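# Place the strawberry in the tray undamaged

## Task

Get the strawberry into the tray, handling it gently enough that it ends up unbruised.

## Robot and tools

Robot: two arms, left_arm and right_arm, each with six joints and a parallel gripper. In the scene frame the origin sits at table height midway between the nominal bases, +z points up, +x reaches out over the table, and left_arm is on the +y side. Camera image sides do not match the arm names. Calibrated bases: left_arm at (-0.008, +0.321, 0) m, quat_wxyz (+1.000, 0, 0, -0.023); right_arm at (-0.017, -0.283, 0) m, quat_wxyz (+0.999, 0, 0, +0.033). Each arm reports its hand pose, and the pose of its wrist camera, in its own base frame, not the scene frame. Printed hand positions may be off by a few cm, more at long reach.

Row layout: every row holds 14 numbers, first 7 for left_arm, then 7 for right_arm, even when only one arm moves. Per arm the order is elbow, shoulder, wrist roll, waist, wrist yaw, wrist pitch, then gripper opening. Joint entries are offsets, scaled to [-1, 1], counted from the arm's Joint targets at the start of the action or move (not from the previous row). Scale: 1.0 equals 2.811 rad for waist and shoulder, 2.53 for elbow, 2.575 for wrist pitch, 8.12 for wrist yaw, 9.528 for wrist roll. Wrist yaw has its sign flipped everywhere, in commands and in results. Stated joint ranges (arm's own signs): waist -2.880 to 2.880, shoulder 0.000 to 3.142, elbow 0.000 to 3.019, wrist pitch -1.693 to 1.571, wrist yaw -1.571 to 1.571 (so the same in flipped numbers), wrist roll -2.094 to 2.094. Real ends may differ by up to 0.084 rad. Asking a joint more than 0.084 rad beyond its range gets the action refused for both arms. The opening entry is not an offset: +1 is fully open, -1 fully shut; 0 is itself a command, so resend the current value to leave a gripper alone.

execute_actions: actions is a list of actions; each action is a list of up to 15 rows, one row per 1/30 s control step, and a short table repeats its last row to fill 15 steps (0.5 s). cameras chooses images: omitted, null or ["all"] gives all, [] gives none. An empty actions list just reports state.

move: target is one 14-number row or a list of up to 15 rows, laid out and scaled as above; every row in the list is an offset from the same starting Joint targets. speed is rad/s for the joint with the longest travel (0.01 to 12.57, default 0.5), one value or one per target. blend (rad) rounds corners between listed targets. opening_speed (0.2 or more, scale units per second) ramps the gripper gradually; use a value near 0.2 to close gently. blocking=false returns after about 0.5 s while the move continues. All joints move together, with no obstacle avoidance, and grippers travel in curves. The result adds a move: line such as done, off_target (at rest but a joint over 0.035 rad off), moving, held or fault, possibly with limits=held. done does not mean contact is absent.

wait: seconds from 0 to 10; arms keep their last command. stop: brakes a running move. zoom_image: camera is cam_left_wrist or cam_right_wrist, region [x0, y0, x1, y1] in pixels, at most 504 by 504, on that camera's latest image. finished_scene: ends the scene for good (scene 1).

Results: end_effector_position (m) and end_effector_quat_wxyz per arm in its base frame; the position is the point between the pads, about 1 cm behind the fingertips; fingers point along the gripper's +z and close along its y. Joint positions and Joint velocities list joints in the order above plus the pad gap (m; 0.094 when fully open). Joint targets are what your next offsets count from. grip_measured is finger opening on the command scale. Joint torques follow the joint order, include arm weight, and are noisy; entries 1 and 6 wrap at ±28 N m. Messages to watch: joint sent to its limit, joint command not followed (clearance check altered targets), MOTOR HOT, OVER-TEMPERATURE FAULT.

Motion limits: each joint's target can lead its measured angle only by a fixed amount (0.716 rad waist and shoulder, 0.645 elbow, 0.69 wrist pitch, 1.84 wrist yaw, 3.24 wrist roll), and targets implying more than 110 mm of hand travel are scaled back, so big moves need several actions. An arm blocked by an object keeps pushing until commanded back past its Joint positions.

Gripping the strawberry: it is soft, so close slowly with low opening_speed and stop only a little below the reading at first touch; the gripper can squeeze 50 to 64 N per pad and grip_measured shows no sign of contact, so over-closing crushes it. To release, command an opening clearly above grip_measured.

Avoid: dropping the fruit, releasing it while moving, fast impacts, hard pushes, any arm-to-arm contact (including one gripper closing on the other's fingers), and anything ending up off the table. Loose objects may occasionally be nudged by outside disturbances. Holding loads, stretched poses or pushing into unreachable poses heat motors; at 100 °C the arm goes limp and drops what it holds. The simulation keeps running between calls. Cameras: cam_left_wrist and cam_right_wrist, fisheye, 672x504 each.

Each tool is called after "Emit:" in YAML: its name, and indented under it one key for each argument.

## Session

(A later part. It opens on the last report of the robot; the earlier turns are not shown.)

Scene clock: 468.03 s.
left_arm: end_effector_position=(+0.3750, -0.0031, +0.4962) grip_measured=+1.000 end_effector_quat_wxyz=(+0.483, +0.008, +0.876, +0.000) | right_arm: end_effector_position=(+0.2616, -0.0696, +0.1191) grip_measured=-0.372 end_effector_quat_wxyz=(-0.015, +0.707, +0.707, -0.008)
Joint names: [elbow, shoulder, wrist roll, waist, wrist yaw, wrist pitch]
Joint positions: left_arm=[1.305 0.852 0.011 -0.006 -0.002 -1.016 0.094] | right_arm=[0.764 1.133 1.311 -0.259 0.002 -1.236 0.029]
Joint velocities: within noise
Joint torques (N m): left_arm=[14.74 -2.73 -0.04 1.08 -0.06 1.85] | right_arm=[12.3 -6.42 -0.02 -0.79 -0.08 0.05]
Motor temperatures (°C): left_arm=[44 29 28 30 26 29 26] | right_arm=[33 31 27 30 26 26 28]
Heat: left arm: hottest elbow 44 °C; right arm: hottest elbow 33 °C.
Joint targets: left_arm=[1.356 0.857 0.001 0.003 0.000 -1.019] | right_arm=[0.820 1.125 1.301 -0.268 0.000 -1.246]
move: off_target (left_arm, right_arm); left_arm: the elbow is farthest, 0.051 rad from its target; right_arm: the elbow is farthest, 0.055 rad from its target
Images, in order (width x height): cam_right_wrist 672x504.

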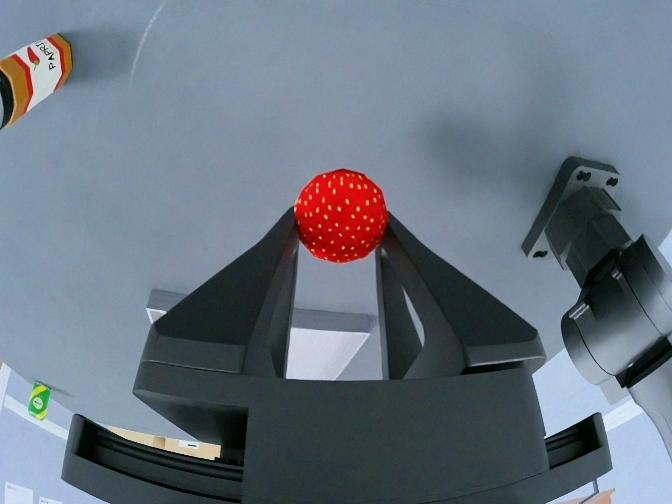

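Emit:
move:
  target: [0,0,0,0,0,0,1,0.1225,0.1167,0,0.3266,0,0.0148,-0.375]
  speed: 0.3
  cameras: ["cam_right_wrist"]

Scene clock: 483.17 s.
left_arm: end_effector_position=(+0.3750, -0.0031, +0.4962) grip_measured=+1.000 end_effector_quat_wxyz=(+0.483, +0.008, +0.876, +0.000) | right_arm: end_effector_position=(+0.3135, +0.2367, +0.1308) grip_measured=-0.372 end_effector_quat_wxyz=(-0.005, +0.325, +0.946, -0.007)
Joint names: [elbow, shoulder, wrist roll, waist, wrist yaw, wrist pitch]
Joint positions: left_arm=[1.305 0.852 0.011 -0.006 -0.002 -1.016 0.094] | right_arm=[1.073 1.443 1.311 0.648 0.001 -1.218 0.029]
Joint velocities: within noise
Joint torques (N m): left_arm=[14.76 -2.32 -0.05 1.08 -0.09 1.87] | right_arm=[12.44 -10.46 -0.03 0.03 -0.04 0.79]
Motor temperatures (°C): left_arm=[45 29 27 30 26 29 26] | right_arm=[36 31 27 30 26 26 28]
Heat: left arm: hottest elbow 45 °C; right arm: hottest elbow 36 °C.
Joint targets: left_arm=[1.356 0.857 0.001 0.003 0.000 -1.019] | right_arm=[1.130 1.452 1.301 0.650 -0.001 -1.208]
move: off_target (left_arm, right_arm); left_arm: the elbow is farthest, 0.051 rad from its target; right_arm: the elbow is farthest, 0.057 rad from its target
Images, in order (width x height): cam_right_wrist 672x504.

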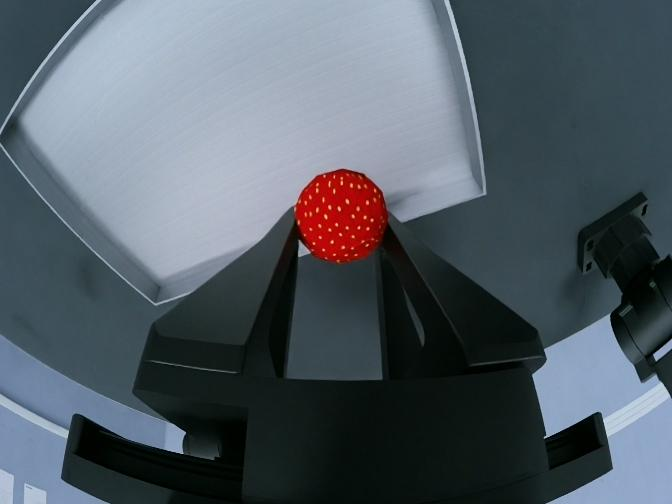

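Emit:
move:
  target: [0,0,0,0,0,0,1,-0.0771,0.0338,0,0,0,0.0955,-0.375]
  speed: 0.15
  cameras: ["cam_right_wrist"]

Scene clock: 515.77 s.
left_arm: end_effector_position=(+0.3750, -0.0031, +0.4962) grip_measured=+1.000 end_effector_quat_wxyz=(+0.483, +0.008, +0.876, +0.000) | right_arm: end_effector_position=(+0.3150, +0.2378, +0.0511) grip_measured=-0.372 end_effector_quat_wxyz=(+0.000, +0.325, +0.946, +0.001)
Joint names: [elbow, shoulder, wrist roll, waist, wrist yaw, wrist pitch]
Joint positions: left_arm=[1.305 0.852 0.011 -0.006 -0.002 -1.016 0.094] | right_arm=[0.944 1.539 1.311 0.648 0.001 -0.973 0.029]
Joint velocities: within noise
Joint torques (N m): left_arm=[14.76 -2.43 -0.04 0.97 -0.08 1.88] | right_arm=[6.5 -11.05 -0.02 0.21 -0.04 0.88]
Motor temperatures (°C): left_arm=[45 29 27 30 26 29 26] | right_arm=[40 31 27 30 26 26 28]
Heat: left arm: hottest elbow 45 °C; right arm: hottest elbow 40 °C.
Joint targets: left_arm=[1.356 0.857 0.001 0.003 0.000 -1.019] | right_arm=[0.935 1.548 1.301 0.650 -0.001 -0.962]
move: off_target (left_arm); left_arm: the elbow is farthest, 0.051 rad from its target
Images, in order (width x height): cam_right_wrist 672x504.

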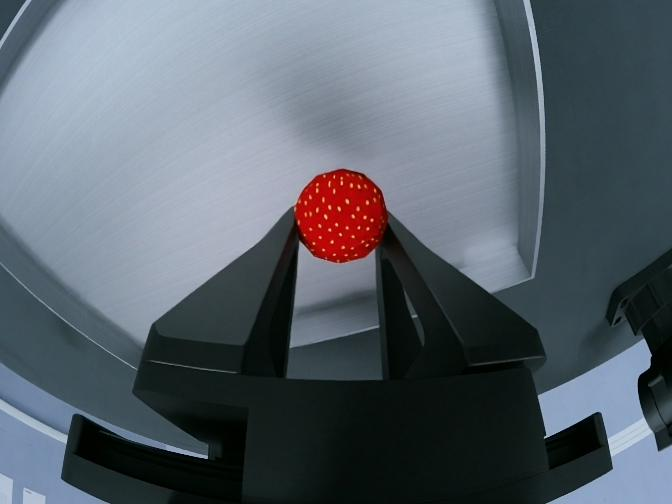

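Emit:
move:
  target: [0,0,0,0,0,0,1,-0.0107,0.0117,0,0,0,0.0221,-0.375]
  speed: 0.06
  cameras: ["cam_right_wrist"]

Emit:
zoom_image:
  camera: "cam_right_wrist"
  region: [240, 90, 440, 290]

Scene clock: 527.43 s.
left_arm: end_effector_position=(+0.3750, -0.0031, +0.4962) grip_measured=+1.000 end_effector_quat_wxyz=(+0.483, +0.008, +0.876, +0.000) | right_arm: end_effector_position=(+0.3139, +0.2370, +0.0313) grip_measured=-0.372 end_effector_quat_wxyz=(+0.000, +0.325, +0.946, +0.001)
Joint names: [elbow, shoulder, wrist roll, waist, wrist yaw, wrist pitch]
Joint positions: left_arm=[1.305 0.852 0.011 -0.006 -0.002 -1.016 0.094] | right_arm=[0.917 1.57 1.311 0.648 0.001 -0.916 0.029]
Joint velocities: within noise
Joint torques (N m): left_arm=[14.74 -2.49 -0.05 1.03 -0.07 1.89] | right_arm=[6.13 -11.22 -0.05 0.21 -0.06 0.87]
Motor temperatures (°C): left_arm=[45 29 27 30 26 29 26] | right_arm=[38 31 27 30 26 26 28]
Heat: left arm: hottest elbow 45 °C; right arm: hottest elbow 38 °C.
Joint targets: left_arm=[1.356 0.857 0.001 0.003 0.000 -1.019] | right_arm=[0.908 1.580 1.301 0.650 -0.001 -0.905]
move: off_target (left_arm); left_arm: the elbow is farthest, 0.051 rad from its target
Images, in order (width x height): cam_right_wrist 672x504.

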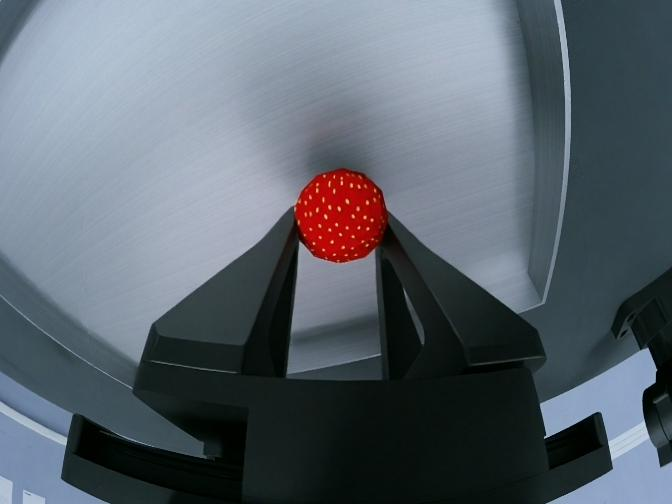

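Scaled by 2.520 from the camera's 672x504 image, which has a finer 960x720 frame.

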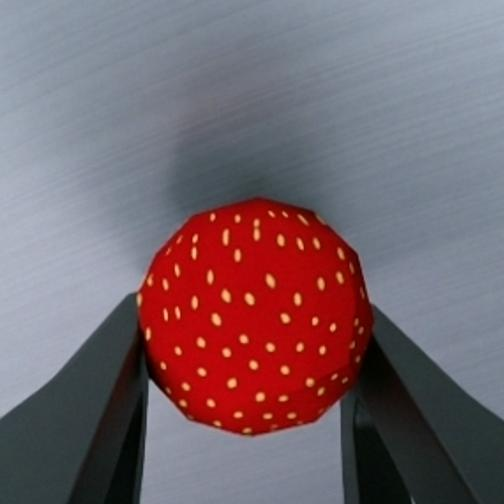

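Emit:
move:
  target: [0,0,0,0,0,0,1,-0.003,0.0039,0,0,0,0.0073,-0.375]
  speed: 0.05
  cameras: ["cam_right_wrist"]

Emit:
zoom_image:
  camera: "cam_right_wrist"
  region: [240, 90, 440, 290]

Scene clock: 539.80 s.
left_arm: end_effector_position=(+0.3750, -0.0031, +0.4962) grip_measured=+1.000 end_effector_quat_wxyz=(+0.483, +0.008, +0.876, +0.000) | right_arm: end_effector_position=(+0.3139, +0.2370, +0.0249) grip_measured=-0.372 end_effector_quat_wxyz=(+0.000, +0.325, +0.946, +0.001)
Joint names: [elbow, shoulder, wrist roll, waist, wrist yaw, wrist pitch]
Joint positions: left_arm=[1.305 0.852 0.011 -0.006 -0.002 -1.016 0.094] | right_arm=[0.91 1.581 1.311 0.648 0.001 -0.897 0.029]
Joint velocities: within noise
Joint torques (N m): left_arm=[14.75 -2.61 -0.07 1.08 -0.07 1.94] | right_arm=[6.06 -11.16 -0.04 -0.09 -0.06 0.88]
Motor temperatures (°C): left_arm=[45 29 27 29 26 29 26] | right_arm=[37 31 27 30 26 26 28]
Heat: left arm: hottest elbow 45 °C; right arm: hottest elbow 37 °C.
Joint targets: left_arm=[1.356 0.857 0.001 0.003 0.000 -1.019] | right_arm=[0.901 1.591 1.301 0.650 -0.001 -0.886]
move: off_target (left_arm); left_arm: the elbow is farthest, 0.051 rad from its target
Images, in order (width x height): cam_right_wrist 672x504.

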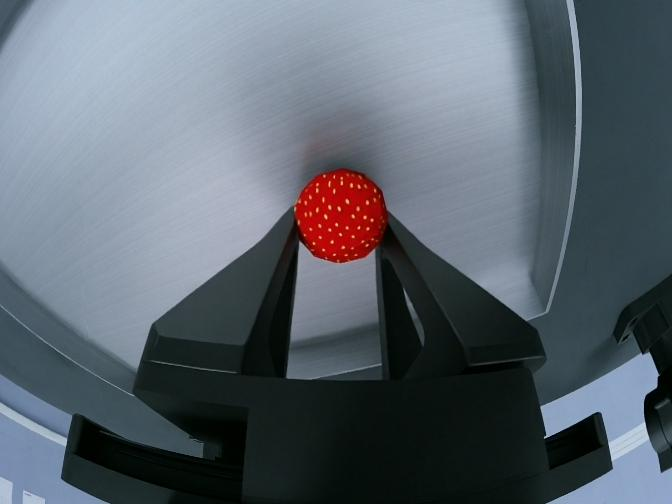

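Scaled by 2.520 from the camera's 672x504 image, which has a finer 960x720 frame.

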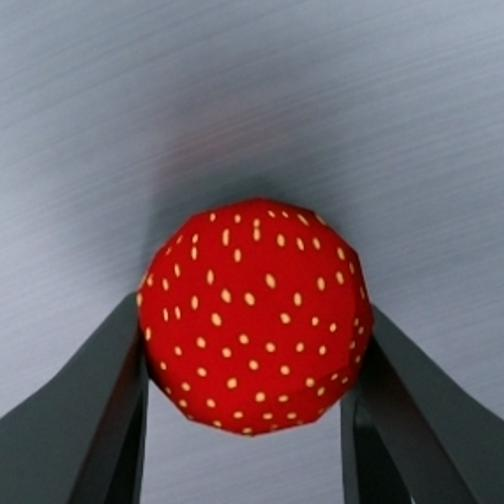

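Emit:
move:
  target: [0,0,0,0,0,0,1,-0.0014,0.0019,0,0,0,0.0034,-0.375]
  speed: 0.03
  cameras: ["cam_right_wrist"]

Emit:
zoom_image:
  camera: "cam_right_wrist"
  region: [240, 90, 440, 290]

Scene clock: 556.17 s.
left_arm: end_effector_position=(+0.3750, -0.0031, +0.4962) grip_measured=+1.000 end_effector_quat_wxyz=(+0.483, +0.008, +0.876, +0.000) | right_arm: end_effector_position=(+0.3150, +0.2378, +0.0242) grip_measured=-0.372 end_effector_quat_wxyz=(+0.002, +0.325, +0.946, +0.003)
Joint names: [elbow, shoulder, wrist roll, waist, wrist yaw, wrist pitch]
Joint positions: left_arm=[1.305 0.852 0.011 -0.006 -0.002 -1.016 0.094] | right_arm=[0.91 1.583 1.311 0.648 0.001 -0.891 0.029]
Joint velocities: within noise
Joint torques (N m): left_arm=[14.78 -2.61 -0.05 0.91 -0.09 1.8] | right_arm=[5.86 -10.93 -0.04 0.5 -0.04 0.96]
Motor temperatures (°C): left_arm=[46 29 27 29 26 29 26] | right_arm=[36 32 27 30 26 26 28]
Heat: left arm: hottest elbow 46 °C; right arm: hottest elbow 36 °C.
Joint targets: left_arm=[1.356 0.857 0.001 0.003 0.000 -1.019] | right_arm=[0.897 1.597 1.301 0.650 -0.001 -0.877]
move: off_target (left_arm); left_arm: the elbow is farthest, 0.051 rad from its target
Images, in order (width x height): cam_right_wrist 672x504.

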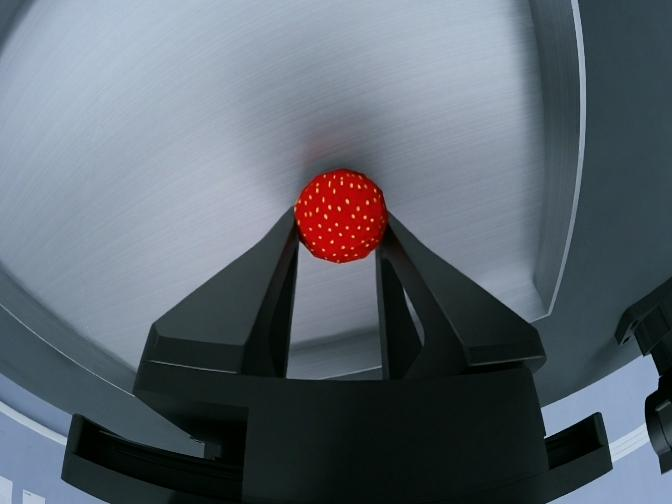

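Scaled by 2.520 from the camera's 672x504 image, which has a finer 960x720 frame.

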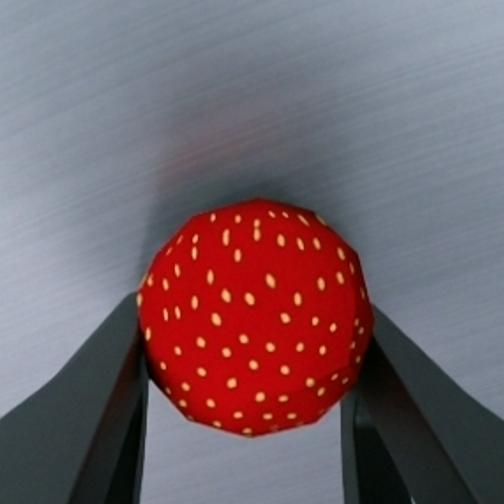

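Emit:
move:
  target: [0,0,0,0,0,0,1,-0.0032,0.0014,0,0,0,0.0031,-0.375]
  speed: 0.03
  cameras: ["cam_right_wrist"]

Emit:
zoom_image:
  camera: "cam_right_wrist"
  region: [240, 90, 440, 290]

Scene clock: 569.37 s.
left_arm: end_effector_position=(+0.3750, -0.0031, +0.4962) grip_measured=+1.000 end_effector_quat_wxyz=(+0.483, +0.008, +0.876, +0.000) | right_arm: end_effector_position=(+0.3140, +0.2371, +0.0209) grip_measured=-0.372 end_effector_quat_wxyz=(+0.002, +0.325, +0.946, +0.003)
Joint names: [elbow, shoulder, wrist roll, waist, wrist yaw, wrist pitch]
Joint positions: left_arm=[1.305 0.852 0.011 -0.006 -0.002 -1.016 0.094] | right_arm=[0.902 1.586 1.311 0.648 0.001 -0.879 0.029]
Joint velocities: within noise
Joint torques (N m): left_arm=[14.74 -2.32 -0.05 1.08 -0.08 1.85] | right_arm=[5.75 -10.75 -0.04 0.09 -0.04 0.81]
Motor temperatures (°C): left_arm=[46 29 27 29 26 29 26] | right_arm=[35 31 27 30 26 26 28]
Heat: left arm: hottest elbow 46 °C; right arm: hottest elbow 35 °C.
Joint targets: left_arm=[1.356 0.857 0.001 0.003 0.000 -1.019] | right_arm=[0.889 1.601 1.301 0.650 -0.001 -0.870]
move: off_target (left_arm); left_arm: the elbow is farthest, 0.051 rad from its target
Images, in order (width x height): cam_right_wrist 672x504.

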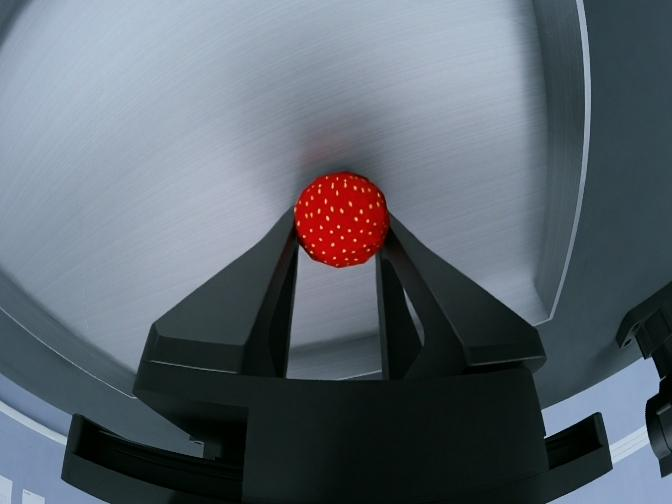

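Scaled by 2.520 from the camera's 672x504 image, which has a finer 960x720 frame.

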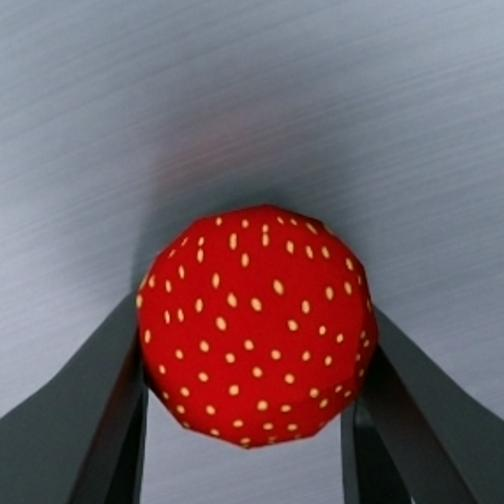

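Emit:
move:
  target: [0,0,0,0,0,0,1,0,0,0,0,0,0,0.1]
  opening_speed: 0.25
  cameras: ["cam_right_wrist"]

Scene clock: 577.30 s.
left_arm: end_effector_position=(+0.3750, -0.0031, +0.4962) grip_measured=+1.000 end_effector_quat_wxyz=(+0.483, +0.008, +0.876, +0.000) | right_arm: end_effector_position=(+0.3139, +0.2370, +0.0206) grip_measured=+0.097 end_effector_quat_wxyz=(+0.002, +0.325, +0.946, +0.003)
Joint names: [elbow, shoulder, wrist roll, waist, wrist yaw, wrist pitch]
Joint positions: left_arm=[1.305 0.852 0.011 -0.006 -0.002 -1.016 0.094] | right_arm=[0.902 1.587 1.31 0.648 0.001 -0.879 0.052]
Joint velocities: within noise
Joint torques (N m): left_arm=[14.72 -2.61 -0.05 1.08 -0.08 1.88] | right_arm=[5.7 -10.81 -0.04 0.21 -0.04 0.79]
Motor temperatures (°C): left_arm=[46 29 27 29 26 29 26] | right_arm=[35 32 27 29 26 26 28]
Heat: left arm: hottest elbow 46 °C; right arm: hottest elbow 35 °C.
Joint targets: left_arm=[1.356 0.857 0.001 0.003 0.000 -1.019] | right_arm=[0.889 1.601 1.301 0.650 -0.001 -0.870]
move: off_target (left_arm); left_arm: the elbow is farthest, 0.051 rad from its target
Images, in order (width x height): cam_right_wrist 672x504.

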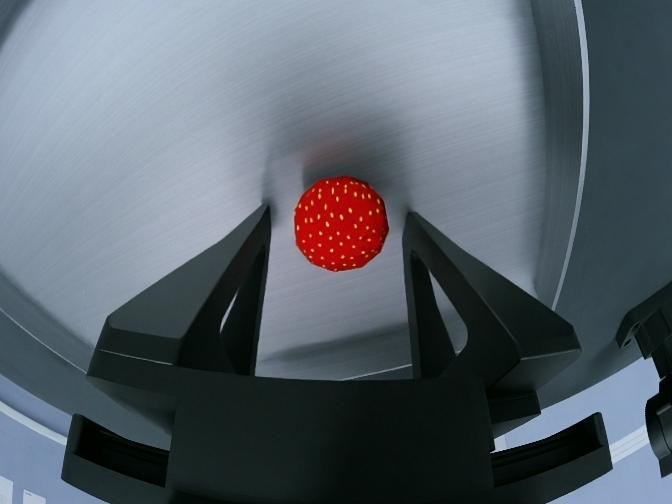

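Emit:
move:
  target: [0,0,0,0,0,0,1,0,0,0,0,0,0,0.6]
  opening_speed: 0.5
  cameras: []

Emit:
move:
  target:
    - [0,0,0,0,0,0,1,0,-0.0534,0,0,0,0,0.6]
    - [0,0,0,0,0,0,1,0.0593,-0.1,0,0,0,-0.1,0.6]
  speed: 0.25
  blend: 0.03
  cameras: ["cam_right_wrist"]

Scene clock: 607.60 s.
left_arm: end_effector_position=(+0.3750, -0.0031, +0.4962) grip_measured=+1.000 end_effector_quat_wxyz=(+0.483, +0.008, +0.876, +0.000) | right_arm: end_effector_position=(+0.3140, +0.2371, +0.0209) grip_measured=+0.597 end_effector_quat_wxyz=(+0.002, +0.325, +0.946, +0.003)
Joint names: [elbow, shoulder, wrist roll, waist, wrist yaw, wrist pitch]
Joint positions: left_arm=[1.305 0.852 0.011 -0.006 -0.002 -1.016 0.094] | right_arm=[0.902 1.586 1.31 0.648 0.001 -0.879 0.075]
Joint velocities: within noise
Joint torques (N m): left_arm=[14.69 -2.49 -0.05 1.03 -0.07 1.95] | right_arm=[5.81 -10.81 -0.01 0.32 -0.05 0.84]
Motor temperatures (°C): left_arm=[46 29 27 29 26 29 26] | right_arm=[34 32 27 29 26 26 27]
Heat: left arm: hottest elbow 46 °C; right arm: hottest elbow 34 °C.
Joint targets: left_arm=[1.356 0.857 0.001 0.003 0.000 -1.019] | right_arm=[0.889 1.601 1.301 0.650 -0.001 -0.870]
move: off_target (left_arm); left_arm: the elbow is farthest, 0.051 rad from its target
No camera images: "cameras" was empty.

Scene clock: 609.80 s.
left_arm: end_effector_position=(+0.3750, -0.0031, +0.4962) grip_measured=+1.000 end_effector_quat_wxyz=(+0.483, +0.008, +0.876, +0.000) | right_arm: end_effector_position=(+0.3056, +0.2308, +0.1415) grip_measured=+0.598 end_effector_quat_wxyz=(+0.031, +0.325, +0.944, +0.046)
Joint names: [elbow, shoulder, wrist roll, waist, wrist yaw, wrist pitch]
Joint positions: left_arm=[1.305 0.852 0.011 -0.006 -0.002 -1.016 0.094] | right_arm=[0.983 1.327 1.31 0.648 0.001 -1.117 0.075]
Joint velocities: within noise
Joint torques (N m): left_arm=[14.69 -2.55 -0.05 1.08 -0.09 1.89] | right_arm=[12.57 -10.17 -0.05 0.03 -0.05 0.24]
Motor temperatures (°C): left_arm=[46 29 27 29 26 29 26] | right_arm=[34 32 27 29 26 26 27]
Heat: left arm: hottest elbow 46 °C; right arm: hottest elbow 34 °C.
Joint targets: left_arm=[1.356 0.857 0.001 0.003 0.000 -1.019] | right_arm=[1.039 1.320 1.301 0.650 -0.001 -1.127]
move: off_target (left_arm, right_arm); left_arm: the elbow is farthest, 0.051 rad from its target; right_arm: the elbow is farthest, 0.056 rad from its target
Images, in order (width x height): cam_right_wrist 672x504.

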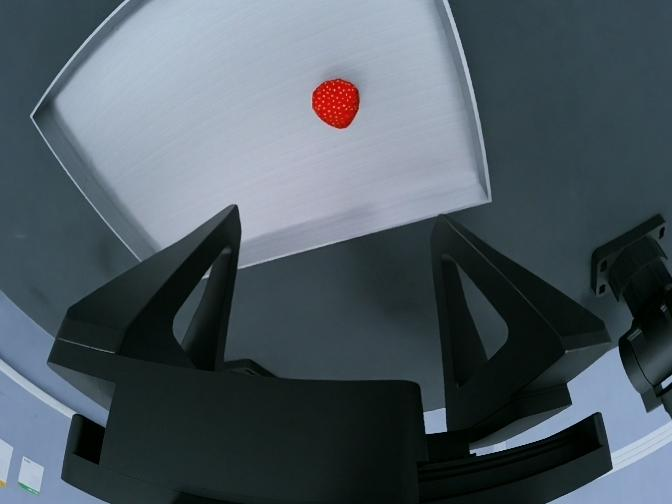

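Emit:
zoom_image:
  camera: "cam_right_wrist"
  region: [285, 55, 385, 155]

Emit:
finished_scene:

Scaled by 5.040 from the camera's 672x504 image, which has a finer 960x720 frame.

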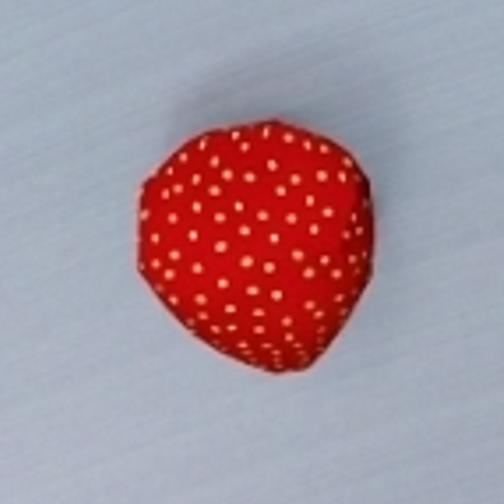

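The scene is finished: the task was done.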